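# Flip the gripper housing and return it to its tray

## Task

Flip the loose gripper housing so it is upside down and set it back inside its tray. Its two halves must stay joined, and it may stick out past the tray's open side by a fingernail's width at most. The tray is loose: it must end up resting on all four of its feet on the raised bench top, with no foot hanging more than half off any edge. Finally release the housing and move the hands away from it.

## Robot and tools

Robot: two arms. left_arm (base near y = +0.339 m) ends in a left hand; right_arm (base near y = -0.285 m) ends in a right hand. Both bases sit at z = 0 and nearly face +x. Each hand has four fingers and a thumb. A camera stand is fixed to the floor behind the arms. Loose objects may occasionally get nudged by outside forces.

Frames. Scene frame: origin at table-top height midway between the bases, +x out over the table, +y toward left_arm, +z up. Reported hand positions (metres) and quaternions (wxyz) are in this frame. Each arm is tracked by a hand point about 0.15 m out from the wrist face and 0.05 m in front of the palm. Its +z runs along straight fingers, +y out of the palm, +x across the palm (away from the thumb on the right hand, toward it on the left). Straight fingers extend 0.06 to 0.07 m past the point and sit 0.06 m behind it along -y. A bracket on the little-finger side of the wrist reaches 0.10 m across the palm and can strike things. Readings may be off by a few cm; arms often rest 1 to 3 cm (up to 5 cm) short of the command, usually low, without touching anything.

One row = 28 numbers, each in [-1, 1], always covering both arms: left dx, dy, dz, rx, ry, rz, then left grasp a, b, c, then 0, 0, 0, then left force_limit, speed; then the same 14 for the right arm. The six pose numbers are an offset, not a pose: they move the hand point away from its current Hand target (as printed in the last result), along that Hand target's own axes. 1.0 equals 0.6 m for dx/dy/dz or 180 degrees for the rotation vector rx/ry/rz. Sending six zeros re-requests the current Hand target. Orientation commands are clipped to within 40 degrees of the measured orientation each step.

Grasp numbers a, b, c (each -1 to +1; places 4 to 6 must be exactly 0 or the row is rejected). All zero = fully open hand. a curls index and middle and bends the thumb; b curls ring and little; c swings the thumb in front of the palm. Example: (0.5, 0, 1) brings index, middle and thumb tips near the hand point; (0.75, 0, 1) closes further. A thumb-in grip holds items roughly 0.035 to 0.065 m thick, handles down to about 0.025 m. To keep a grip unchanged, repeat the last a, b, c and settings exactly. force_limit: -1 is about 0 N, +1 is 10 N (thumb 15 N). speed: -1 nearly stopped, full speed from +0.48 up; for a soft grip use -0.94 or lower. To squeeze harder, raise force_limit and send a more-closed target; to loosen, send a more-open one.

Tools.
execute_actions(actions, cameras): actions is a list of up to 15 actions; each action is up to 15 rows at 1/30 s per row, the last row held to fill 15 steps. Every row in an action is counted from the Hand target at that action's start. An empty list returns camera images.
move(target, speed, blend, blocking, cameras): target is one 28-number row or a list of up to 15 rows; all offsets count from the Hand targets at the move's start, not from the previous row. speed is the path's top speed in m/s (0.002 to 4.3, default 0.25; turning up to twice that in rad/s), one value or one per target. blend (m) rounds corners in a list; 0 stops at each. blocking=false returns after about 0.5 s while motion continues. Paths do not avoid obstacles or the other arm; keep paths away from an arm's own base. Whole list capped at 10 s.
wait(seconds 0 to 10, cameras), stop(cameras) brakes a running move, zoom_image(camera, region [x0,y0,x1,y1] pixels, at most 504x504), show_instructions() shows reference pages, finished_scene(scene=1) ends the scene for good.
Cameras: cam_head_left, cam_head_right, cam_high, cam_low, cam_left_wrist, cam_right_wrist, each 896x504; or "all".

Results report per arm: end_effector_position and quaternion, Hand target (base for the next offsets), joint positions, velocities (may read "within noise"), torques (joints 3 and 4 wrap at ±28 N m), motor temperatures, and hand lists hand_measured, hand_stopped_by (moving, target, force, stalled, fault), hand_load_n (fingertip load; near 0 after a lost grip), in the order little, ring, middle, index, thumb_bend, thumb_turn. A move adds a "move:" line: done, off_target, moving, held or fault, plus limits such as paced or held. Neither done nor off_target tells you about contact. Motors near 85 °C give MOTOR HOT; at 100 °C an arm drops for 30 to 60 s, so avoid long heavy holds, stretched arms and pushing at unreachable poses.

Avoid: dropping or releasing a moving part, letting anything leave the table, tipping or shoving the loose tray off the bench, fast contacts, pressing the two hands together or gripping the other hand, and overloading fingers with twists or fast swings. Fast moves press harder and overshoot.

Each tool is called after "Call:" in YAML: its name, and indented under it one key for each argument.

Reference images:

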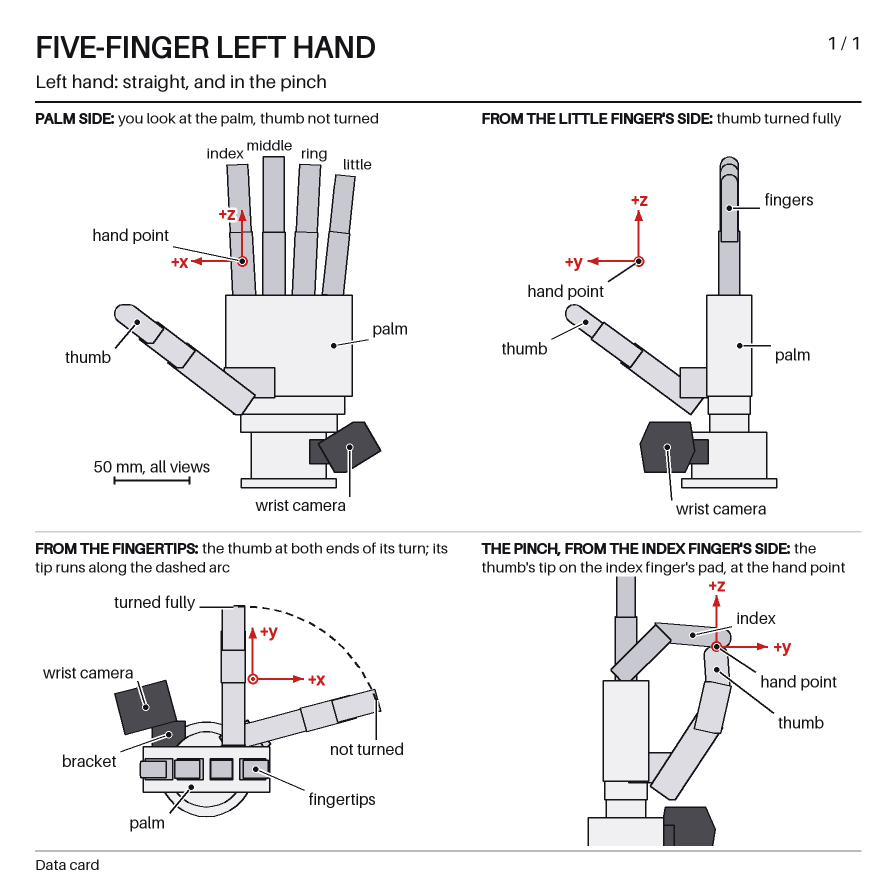

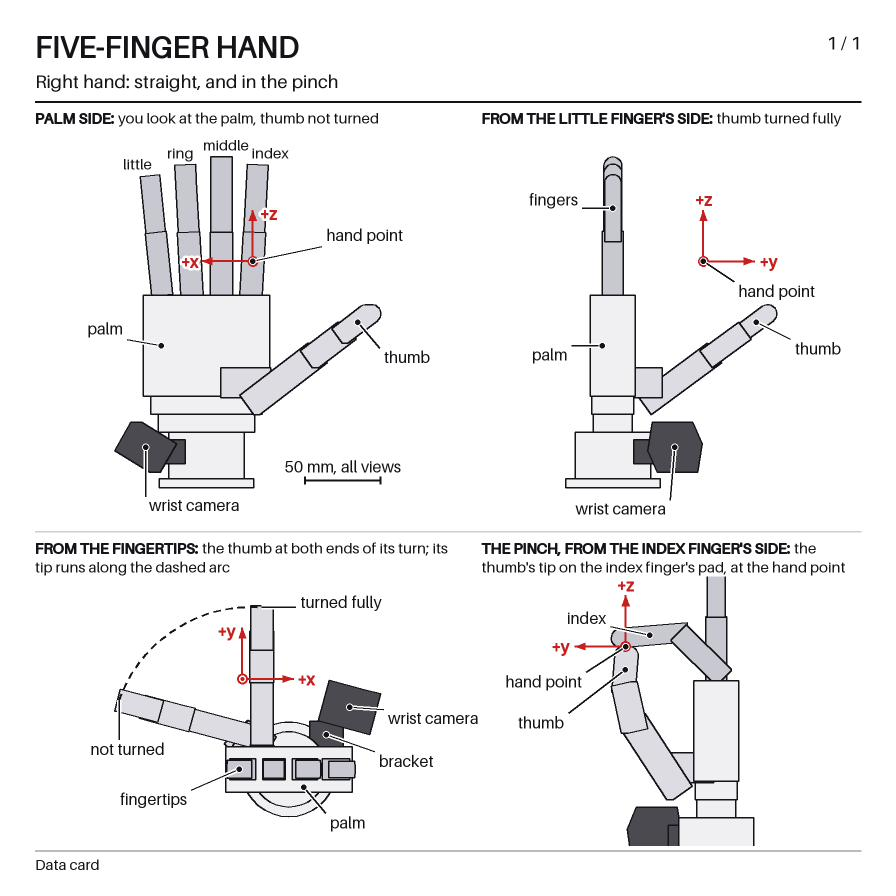

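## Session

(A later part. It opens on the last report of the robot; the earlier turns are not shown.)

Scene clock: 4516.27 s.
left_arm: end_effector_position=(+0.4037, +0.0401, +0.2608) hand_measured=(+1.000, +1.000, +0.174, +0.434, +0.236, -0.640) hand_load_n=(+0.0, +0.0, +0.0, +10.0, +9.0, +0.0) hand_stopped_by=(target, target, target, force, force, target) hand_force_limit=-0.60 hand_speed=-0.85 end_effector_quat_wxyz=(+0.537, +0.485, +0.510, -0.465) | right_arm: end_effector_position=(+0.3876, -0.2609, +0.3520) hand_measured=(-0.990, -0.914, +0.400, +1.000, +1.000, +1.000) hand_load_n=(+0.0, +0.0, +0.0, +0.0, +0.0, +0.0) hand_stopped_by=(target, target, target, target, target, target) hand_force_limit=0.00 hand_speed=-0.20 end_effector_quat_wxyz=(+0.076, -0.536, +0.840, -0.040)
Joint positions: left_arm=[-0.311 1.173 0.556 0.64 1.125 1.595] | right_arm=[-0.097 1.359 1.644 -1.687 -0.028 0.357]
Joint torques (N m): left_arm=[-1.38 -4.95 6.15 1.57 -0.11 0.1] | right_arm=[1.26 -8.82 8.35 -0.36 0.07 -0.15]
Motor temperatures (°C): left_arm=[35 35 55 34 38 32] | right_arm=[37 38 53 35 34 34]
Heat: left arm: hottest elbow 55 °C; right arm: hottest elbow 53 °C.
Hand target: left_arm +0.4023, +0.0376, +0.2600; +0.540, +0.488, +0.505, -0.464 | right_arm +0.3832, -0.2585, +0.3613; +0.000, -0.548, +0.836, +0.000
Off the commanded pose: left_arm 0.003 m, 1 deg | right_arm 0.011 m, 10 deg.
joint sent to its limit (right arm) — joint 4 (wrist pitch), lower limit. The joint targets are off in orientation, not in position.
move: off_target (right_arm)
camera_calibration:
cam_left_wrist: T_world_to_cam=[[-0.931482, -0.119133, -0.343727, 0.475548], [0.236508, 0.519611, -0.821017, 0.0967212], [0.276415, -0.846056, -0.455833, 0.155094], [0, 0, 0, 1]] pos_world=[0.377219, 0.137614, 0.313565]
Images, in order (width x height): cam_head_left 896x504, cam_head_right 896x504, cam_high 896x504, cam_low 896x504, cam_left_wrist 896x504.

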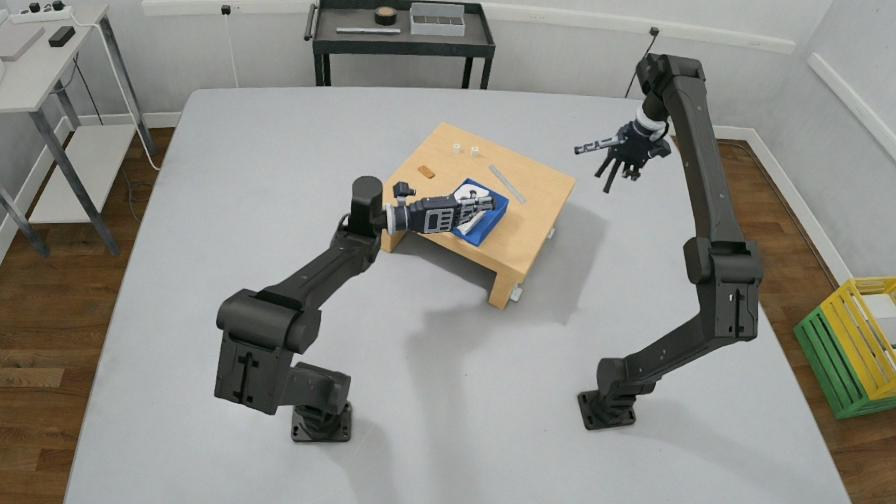

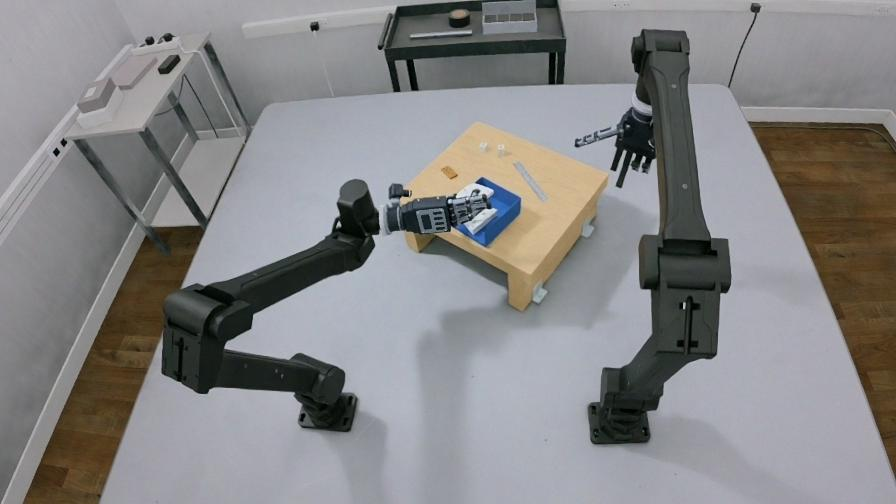

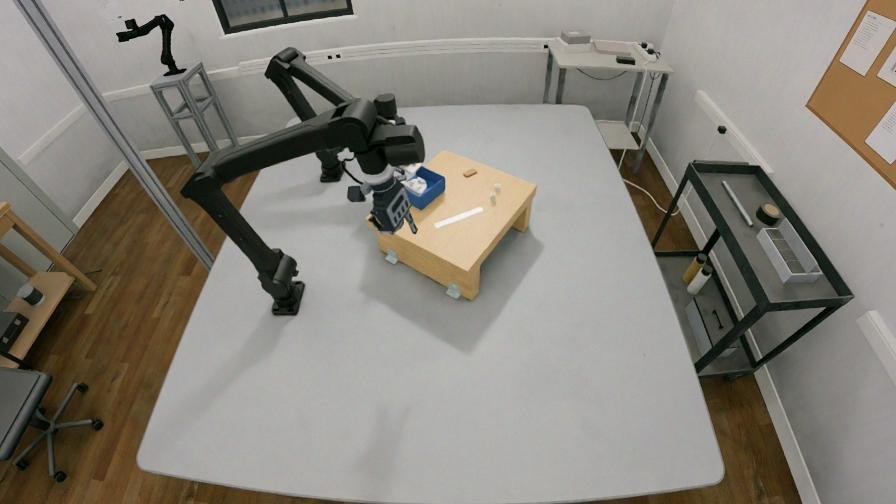

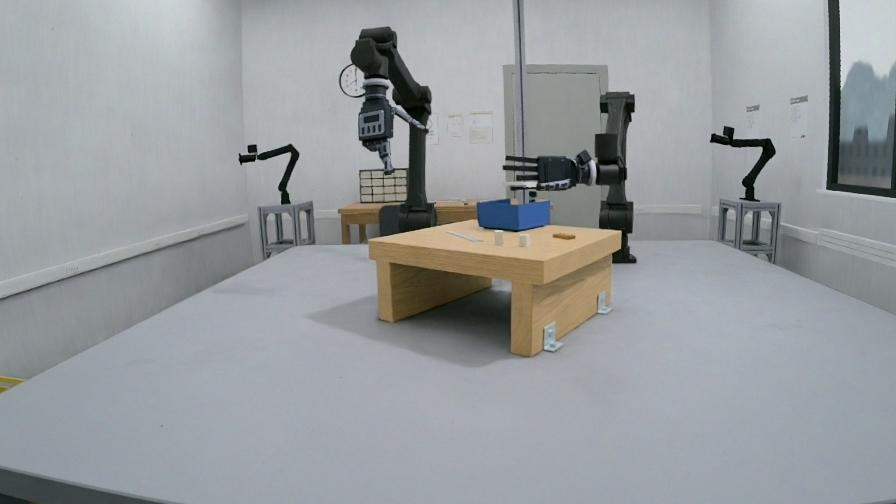

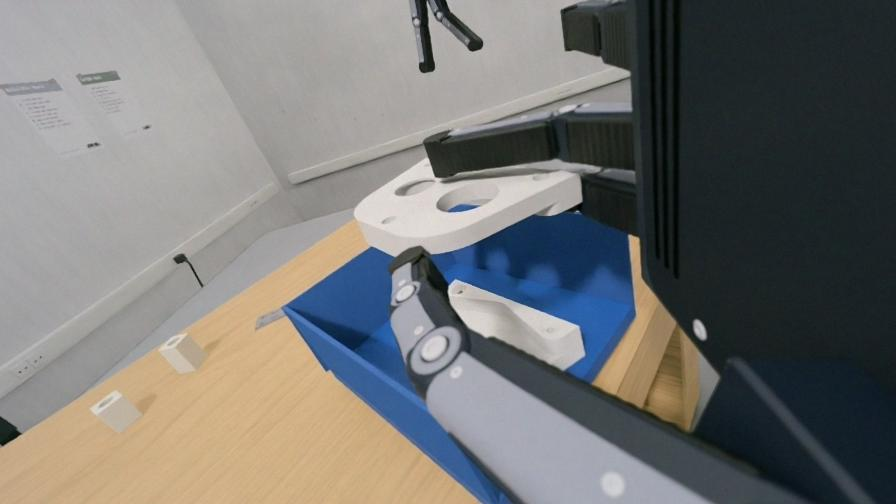

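Call:
move:
  target:
    - [-0.0998,0.0025,0.0138,0,0,0, 0.6,-1,0.82,0,0,0, -0.6,-0.85, 0,0,0,0,0,0, 0.1,1,-1,0,0,0, 0.0,-0.2]
    - [0.0132,-0.0038,0.009,0,0,0, 0.6,-1,0.82,0,0,0, -0.6,-0.85, 0,0,0,0,0,0, 0.1,1,-1,0,0,0, 0.0,-0.2]
  speed: 0.08
  cameras: ["cam_head_left","cam_head_right","cam_high"]

Call:
zoom_image:
  camera: "cam_head_left"
  region: [440, 180, 500, 240]

Call:
zoom_image:
  camera: "cam_head_right"
  region: [445, 180, 505, 240]

Call:
zoom_image:
  camera: "cam_high"
  region: [390, 155, 450, 215]

Scene clock: 4557.27 s.
left_arm: end_effector_position=(+0.4022, +0.0331, +0.2525) hand_measured=(+1.000, +1.000, +0.174, +0.434, +0.236, -0.640) hand_load_n=(+0.0, +0.0, +0.0, +10.0, +9.5, +0.0) hand_stopped_by=(target, target, target, force, force, target) hand_force_limit=-0.60 hand_speed=-0.85 end_effector_quat_wxyz=(+0.537, +0.484, +0.510, -0.466) | right_arm: end_effector_position=(+0.3876, -0.2609, +0.3520) hand_measured=(-0.990, -0.914, +0.400, +1.000, +1.000, +1.000) hand_load_n=(+0.0, +0.0, +0.0, +0.0, +0.0, +0.0) hand_stopped_by=(target, target, target, target, target, target) hand_force_limit=0.00 hand_speed=-0.20 end_effector_quat_wxyz=(+0.076, -0.536, +0.840, -0.040)
Joint positions: left_arm=[-0.333 1.194 0.546 0.671 1.102 1.596] | right_arm=[-0.097 1.359 1.644 -1.687 -0.028 0.357]
Joint torques (N m): left_arm=[-1.03 -5.13 6.05 1.68 0.07 0.11] | right_arm=[1.26 -8.82 8.35 -0.36 0.07 -0.15]
Heat: left arm: hottest elbow 53 °C; right arm: hottest elbow 53 °C.
Hand target: left_arm +0.4010, +0.0320, +0.2520; +0.540, +0.488, +0.505, -0.464 | right_arm +0.3832, -0.2585, +0.3613; +0.000, -0.548, +0.836, +0.000
Off the commanded pose: left_arm 0.002 m, 1 deg | right_arm 0.011 m, 10 deg.
joint sent to its limit (right arm) — joint 4 (wrist pitch), lower limit. The joint targets are off in orientation, not in position.
move: off_target (right_arm)
Images, in order (width x height): cam_head_left 896x504, cam_head_right 896x504, cam_high 896x504.

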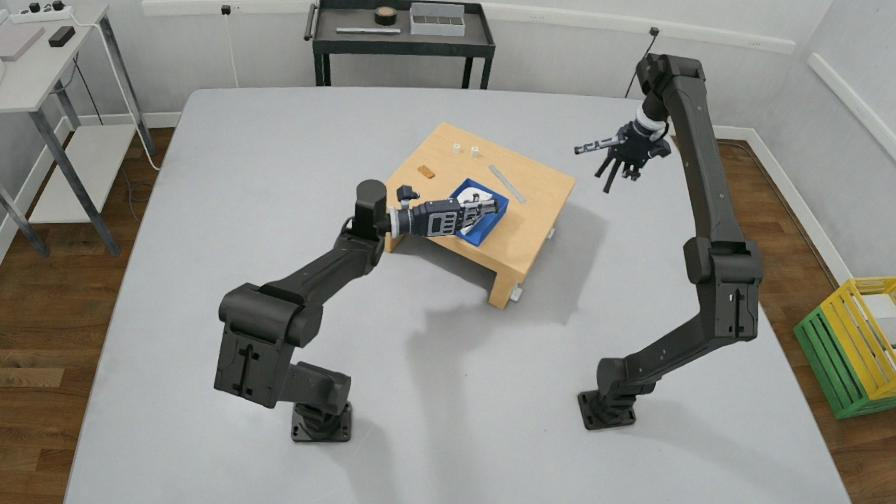

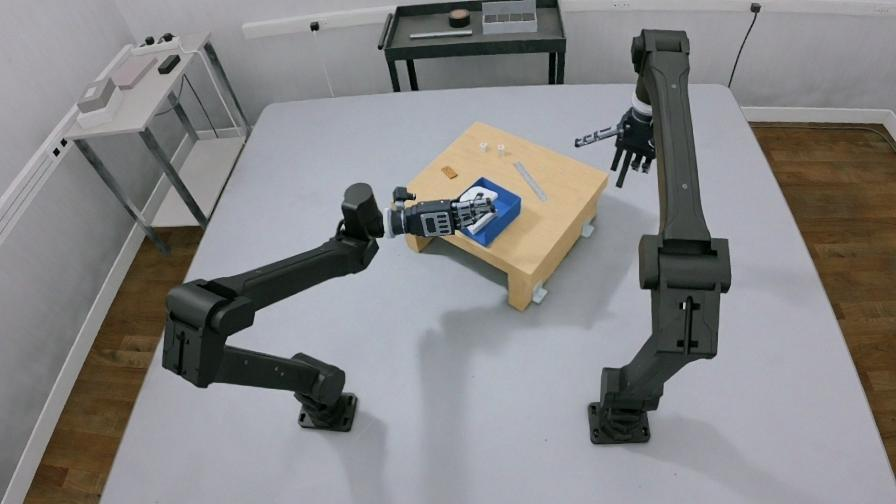

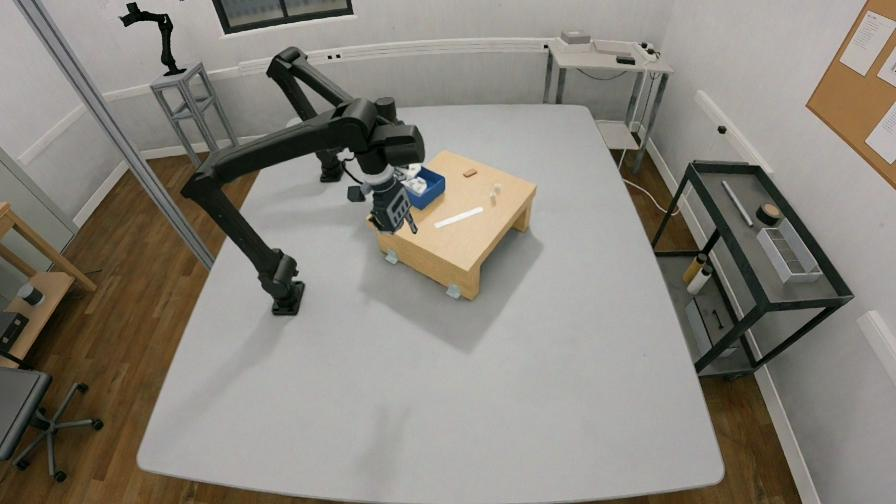

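Scaled by 8.400 from the camera's 896x504 image, which has a finer 1280x720 frame.

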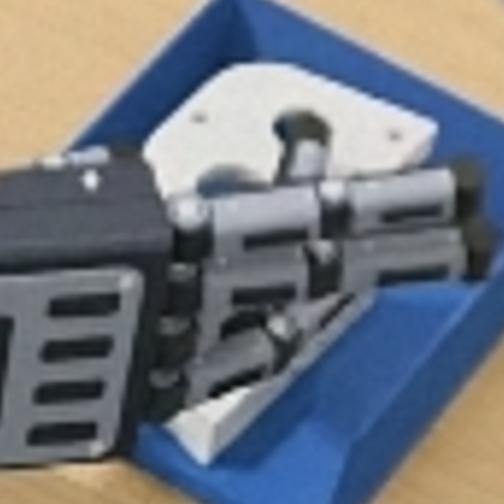

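Scaled by 8.400 from the camera's 896x504 image, which has a finer 1280x720 frame.

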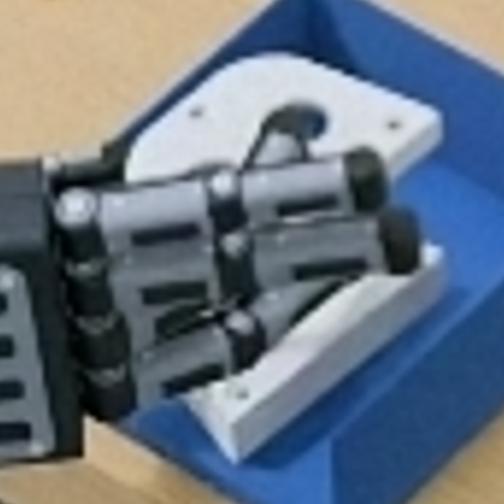

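Scaled by 8.400 from the camera's 896x504 image, which has a finer 1280x720 frame.

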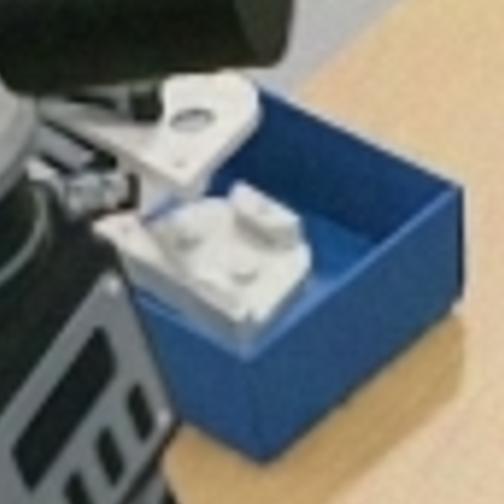

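Call:
move:
  target:
    - [-0.0965,0.0087,-0.0135,0,0,0, 0.6,-1,0.82,0,0,0, -0.6,-0.85, 0,0,0,0,0,0, 0.1,1,-1,0,0,0, 0.0,-0.2]
    - [0.0033,0.0025,-0.0107,0,0,0, 0.6,-1,0.82,0,0,0, -0.6,-0.85, 0,0,0,0,0,0, 0.1,1,-1,0,0,0, 0.0,-0.2]
  speed: 0.08
  cameras: ["cam_head_left","cam_head_right","cam_high"]

Call:
zoom_image:
  camera: "cam_head_left"
  region: [440, 180, 500, 240]

Call:
zoom_image:
  camera: "cam_head_right"
  region: [445, 180, 505, 240]

Call:
zoom_image:
  camera: "cam_high"
  region: [390, 155, 450, 215]

Scene clock: 4589.83 s.
left_arm: end_effector_position=(+0.4019, +0.0386, +0.2503) hand_measured=(+1.000, +1.000, +0.174, +0.434, +0.236, -0.640) hand_load_n=(+0.0, +0.0, +0.0, +10.0, +9.5, +0.0) hand_stopped_by=(target, target, target, force, force, target) hand_force_limit=-0.60 hand_speed=-0.85 end_effector_quat_wxyz=(+0.536, +0.486, +0.509, -0.467) | right_arm: end_effector_position=(+0.3876, -0.2609, +0.3520) hand_measured=(-0.990, -0.914, +0.400, +1.000, +1.000, +1.000) hand_load_n=(+0.0, +0.0, +0.5, +0.0, +0.0, +0.0) hand_stopped_by=(target, target, target, target, target, target) hand_force_limit=0.00 hand_speed=-0.20 end_effector_quat_wxyz=(+0.076, -0.536, +0.840, -0.040)
Joint positions: left_arm=[-0.315 1.195 0.54 0.679 1.127 1.596] | right_arm=[-0.097 1.359 1.644 -1.687 -0.028 0.357]
Joint torques (N m): left_arm=[-1.08 -5.01 5.98 1.66 -0.1 0.1] | right_arm=[1.26 -8.82 8.35 -0.36 0.07 -0.15]
Heat: left arm: hottest elbow 52 °C; right arm: hottest elbow 53 °C.
Hand target: left_arm +0.4020, +0.0386, +0.2499; +0.540, +0.488, +0.505, -0.464 | right_arm +0.3832, -0.2585, +0.3613; +0.000, -0.548, +0.836, +0.000
Off the commanded pose: left_arm 0.000 m, 1 deg | right_arm 0.011 m, 10 deg.
joint sent to its limit (right arm) — joint 4 (wrist pitch), lower limit. The joint targets are off in orientation, not in position.
move: off_target (right_arm)
Images, in order (width x height): cam_head_left 896x504, cam_head_right 896x504, cam_high 896x504.

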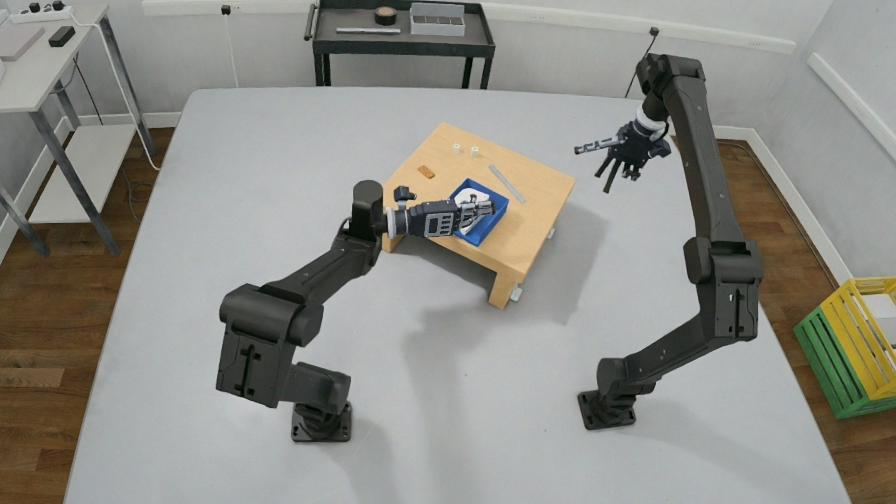

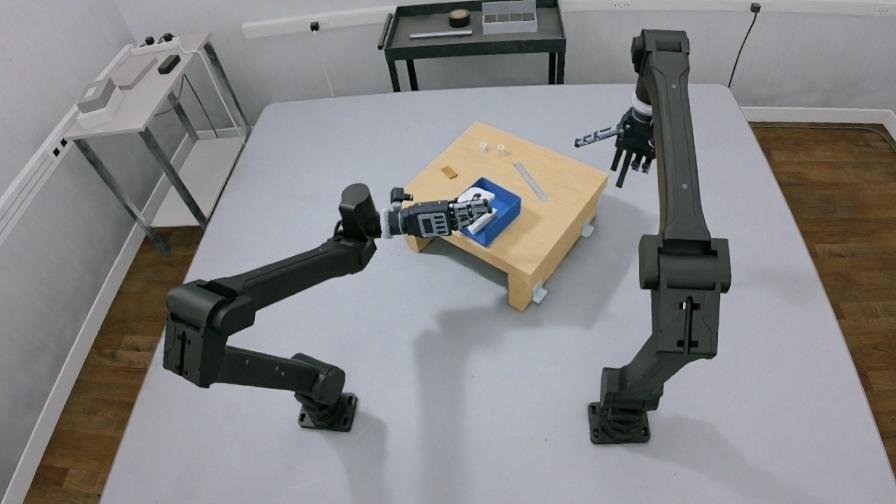

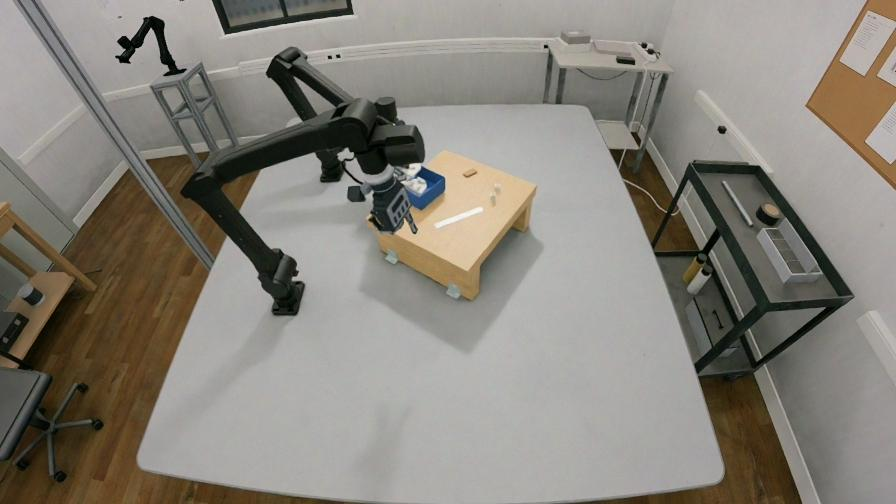

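Scaled by 8.400 from the camera's 896x504 image, which has a finer 1280x720 frame.

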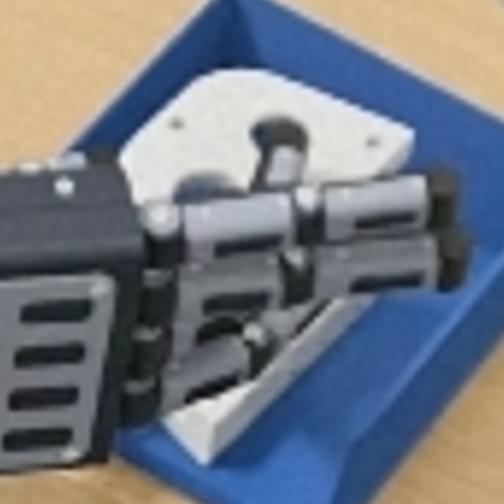

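Scaled by 8.400 from the camera's 896x504 image, which has a finer 1280x720 frame.

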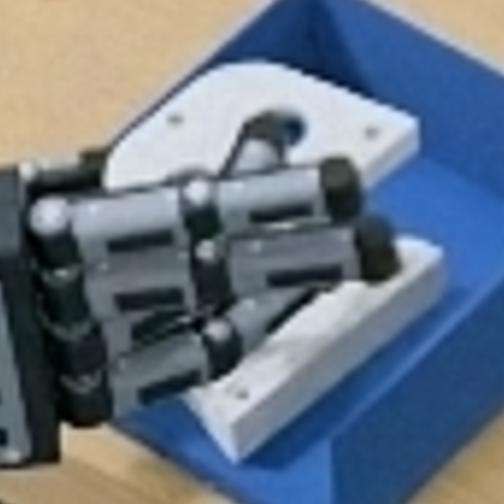

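Scaled by 8.400 from the camera's 896x504 image, which has a finer 1280x720 frame.

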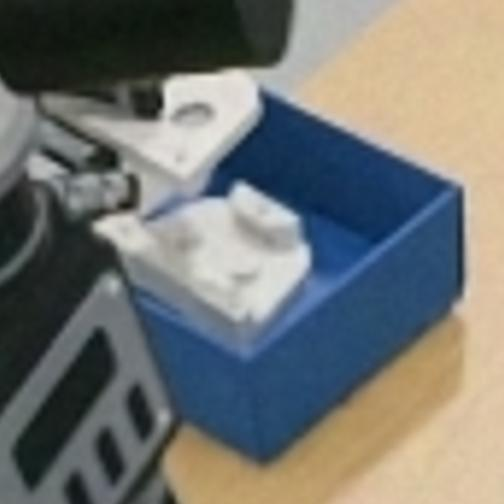

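Call:
move:
  target: [0.0632,-0.0037,-0.0009,0,0,0, 0.6,-1,0.82,0,0,0, -0.6,-0.85, 0,0,0,0,0,0, 0.1,1,-1,0,0,0, 0.0,-0.2]
  speed: 0.04
  cameras: ["cam_head_left","cam_head_right","cam_high","cam_low"]

Call:
zoom_image:
  camera: "cam_head_left"
  region: [440, 180, 500, 240]

Call:
zoom_image:
  camera: "cam_head_right"
  region: [445, 180, 505, 240]

Call:
zoom_image:
  camera: "cam_high"
  region: [390, 155, 450, 215]

Scene clock: 4629.77 s.
left_arm: end_effector_position=(+0.4024, +0.0384, +0.2140) hand_measured=(+1.000, +1.000, +0.174, +0.434, +0.236, -0.640) hand_load_n=(+0.0, +0.0, +0.0, +10.0, +9.0, +0.0) hand_stopped_by=(target, target, target, force, force, target) hand_force_limit=-0.60 hand_speed=-0.85 end_effector_quat_wxyz=(+0.537, +0.487, +0.507, -0.466) | right_arm: end_effector_position=(+0.3876, -0.2609, +0.3520) hand_measured=(-0.990, -0.914, +0.400, +1.000, +1.000, +1.000) hand_load_n=(+0.0, +0.0, +0.0, +0.0, +0.0, +0.0) hand_stopped_by=(target, target, target, target, target, target) hand_force_limit=0.00 hand_speed=-0.20 end_effector_quat_wxyz=(+0.076, -0.536, +0.840, -0.040)
Joint positions: left_arm=[-0.315 1.298 0.491 0.834 1.127 1.596] | right_arm=[-0.097 1.359 1.644 -1.687 -0.028 0.357]
Joint torques (N m): left_arm=[-0.91 -5.42 5.23 1.66 -0.1 0.1] | right_arm=[1.26 -8.82 8.35 -0.36 0.07 -0.15]
Heat: left arm: hottest elbow 51 °C; right arm: hottest elbow 53 °C.
Hand target: left_arm +0.4020, +0.0386, +0.2119; +0.540, +0.488, +0.505, -0.464 | right_arm +0.3832, -0.2585, +0.3613; +0.000, -0.548, +0.836, +0.000
Off the commanded pose: left_arm 0.002 m, 1 deg | right_arm 0.011 m, 10 deg.
joint sent to its limit (right arm) — joint 4 (wrist pitch), lower limit. The joint targets are off in orientation, not in position.
move: off_target (right_arm)
Images, in order (width x height): cam_head_left 896x504, cam_head_right 896x504, cam_high 896x504, cam_low 896x504.

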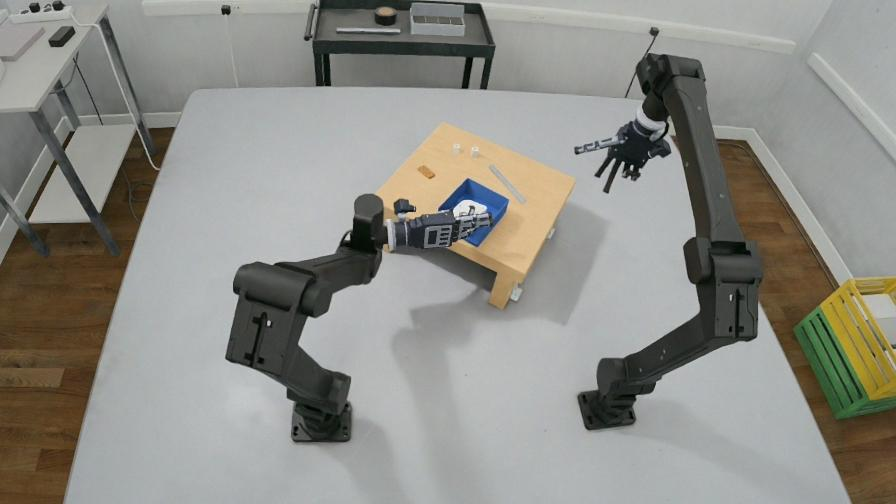

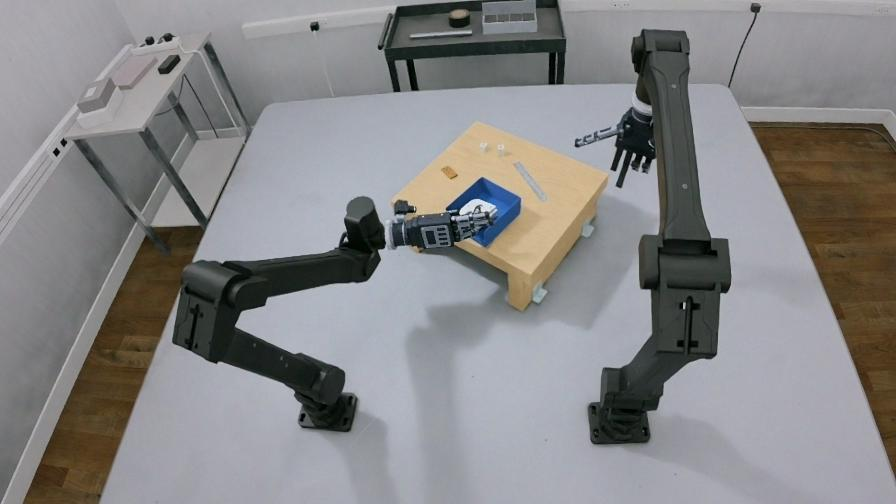

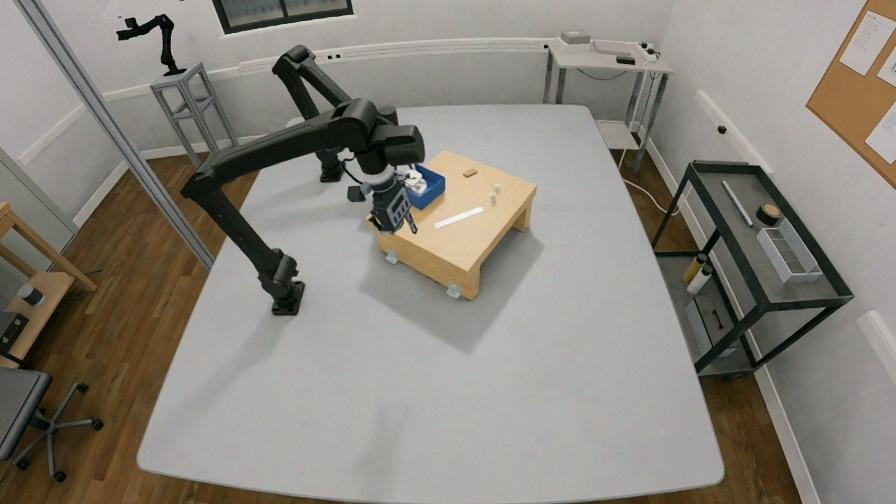

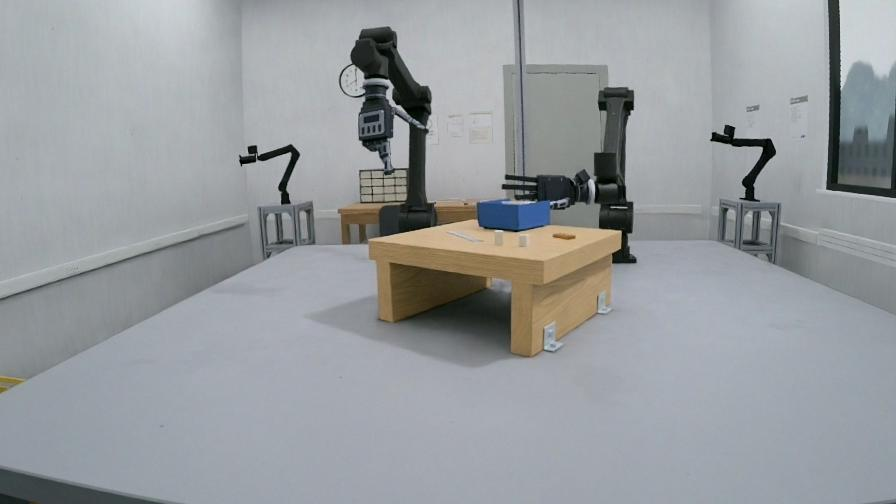

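Scaled by 8.400 from the camera's 896x504 image, which has a finer 1280x720 frame.

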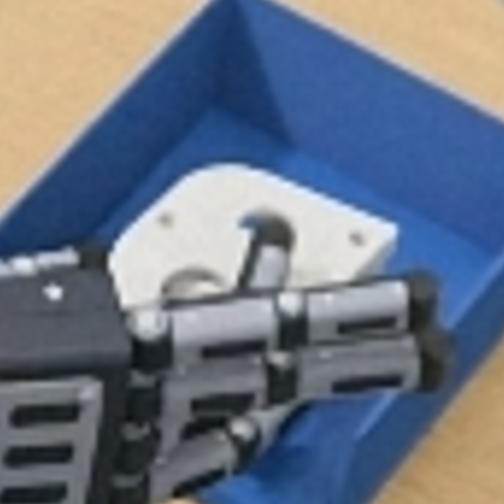

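Scaled by 8.400 from the camera's 896x504 image, which has a finer 1280x720 frame.

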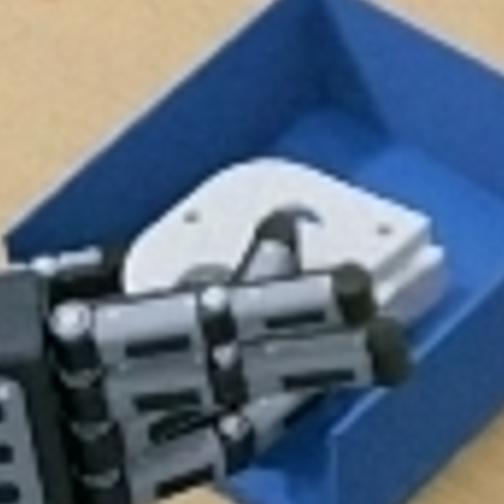

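Scaled by 8.400 from the camera's 896x504 image, which has a finer 1280x720 frame.

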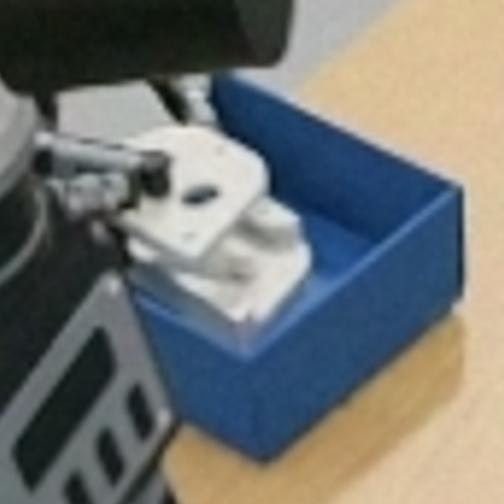

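Call:
move:
  target: [0.0233,-0.0014,-0.0003,0,0,0, 0.6,-1,0.82,0,0,0, -0.6,-0.85, 0,0,0,0,0,0, 0.1,1,-1,0,0,0, 0.0,-0.2]
  speed: 0.02
  cameras: ["cam_head_left","cam_head_right","cam_high"]

Call:
zoom_image:
  camera: "cam_head_left"
  region: [440, 180, 500, 240]

Call:
zoom_image:
  camera: "cam_head_right"
  region: [445, 180, 505, 240]

Call:
zoom_image:
  camera: "cam_high"
  region: [390, 155, 450, 215]

Scene clock: 4652.90 s.
left_arm: end_effector_position=(+0.4028, +0.0383, +0.2028) hand_measured=(+1.000, +1.000, +0.174, +0.434, +0.236, -0.640) hand_load_n=(+0.0, +0.0, +0.0, +10.0, +9.0, +0.0) hand_stopped_by=(target, target, target, force, force, target) hand_force_limit=-0.60 hand_speed=-0.85 end_effector_quat_wxyz=(+0.539, +0.488, +0.505, -0.466) | right_arm: end_effector_position=(+0.3876, -0.2609, +0.3520) hand_measured=(-0.990, -0.914, +0.400, +1.000, +1.000, +1.000) hand_load_n=(+0.0, +0.0, +0.0, +0.0, +0.0, +0.0) hand_stopped_by=(target, target, target, target, target, target) hand_force_limit=0.00 hand_speed=-0.20 end_effector_quat_wxyz=(+0.076, -0.536, +0.840, -0.040)
Joint positions: left_arm=[-0.315 1.338 0.478 0.894 1.127 1.596] | right_arm=[-0.097 1.359 1.644 -1.687 -0.028 0.357]
Joint torques (N m): left_arm=[-0.91 -5.25 4.85 1.63 -0.11 0.09] | right_arm=[1.32 -8.76 8.35 -0.36 0.08 -0.15]
Heat: left arm: hottest elbow 51 °C; right arm: hottest elbow 53 °C.
Hand target: left_arm +0.4021, +0.0386, +0.1979; +0.540, +0.488, +0.505, -0.464 | right_arm +0.3832, -0.2585, +0.3613; +0.000, -0.548, +0.836, +0.000
Off the commanded pose: left_arm 0.005 m, 0 deg | right_arm 0.011 m, 10 deg.
joint sent to its limit (right arm) — joint 4 (wrist pitch), lower limit. The joint targets are off in orientation, not in position.
move: off_target (right_arm)
Images, in order (width x height): cam_head_left 896x504, cam_head_right 896x504, cam_high 896x504.

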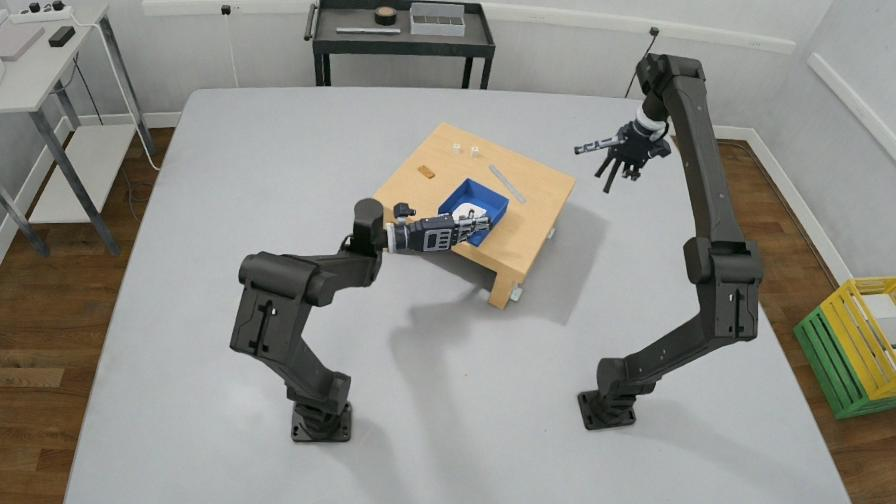

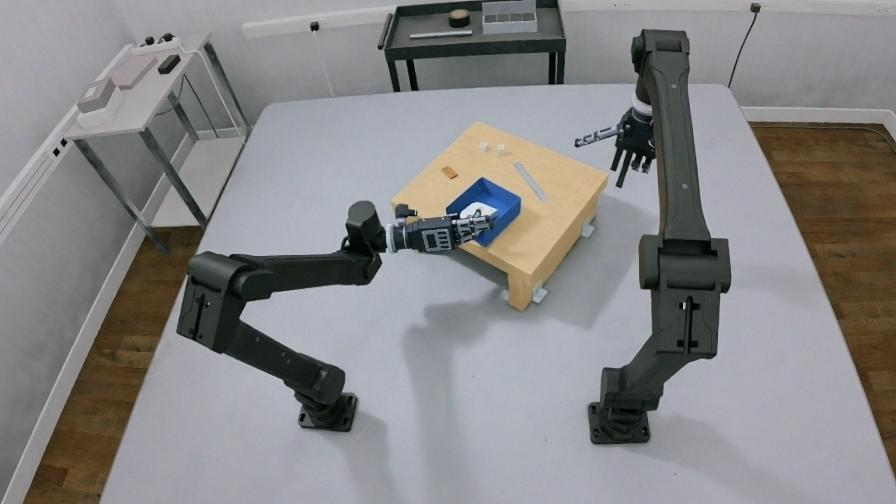

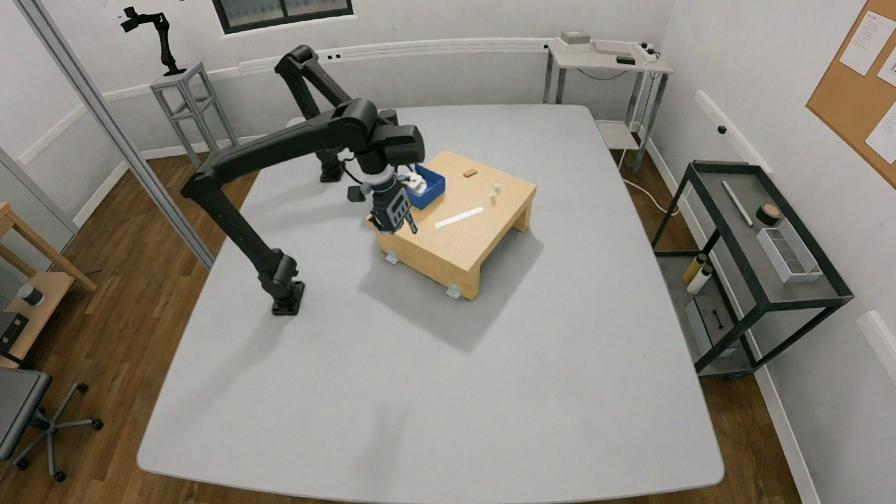

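Scaled by 8.400 from the camera's 896x504 image, which has a finer 1280x720 frame.

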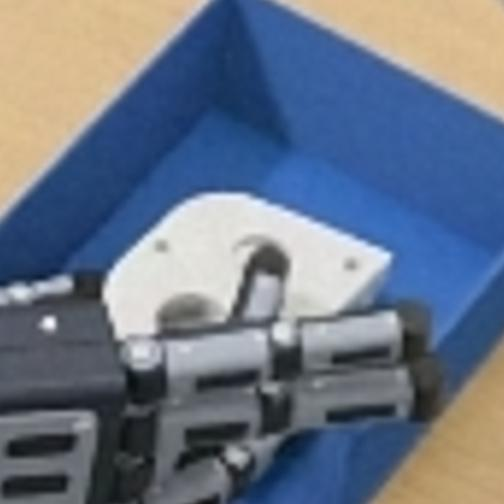

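Scaled by 8.400 from the camera's 896x504 image, which has a finer 1280x720 frame.

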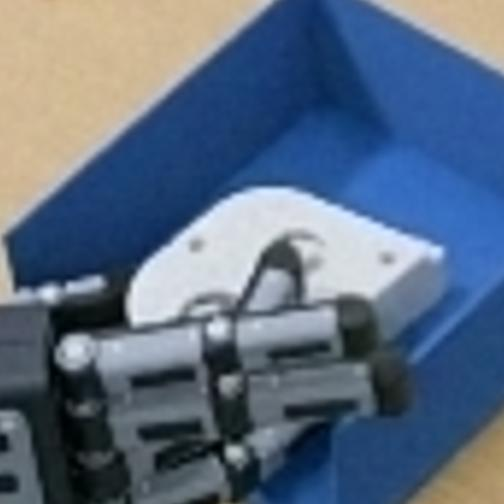

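Scaled by 8.400 from the camera's 896x504 image, which has a finer 1280x720 frame.

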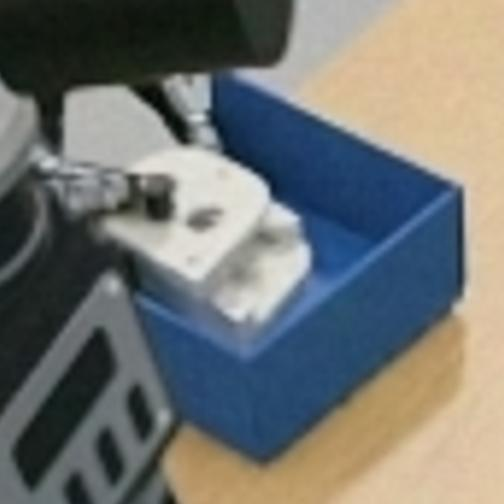

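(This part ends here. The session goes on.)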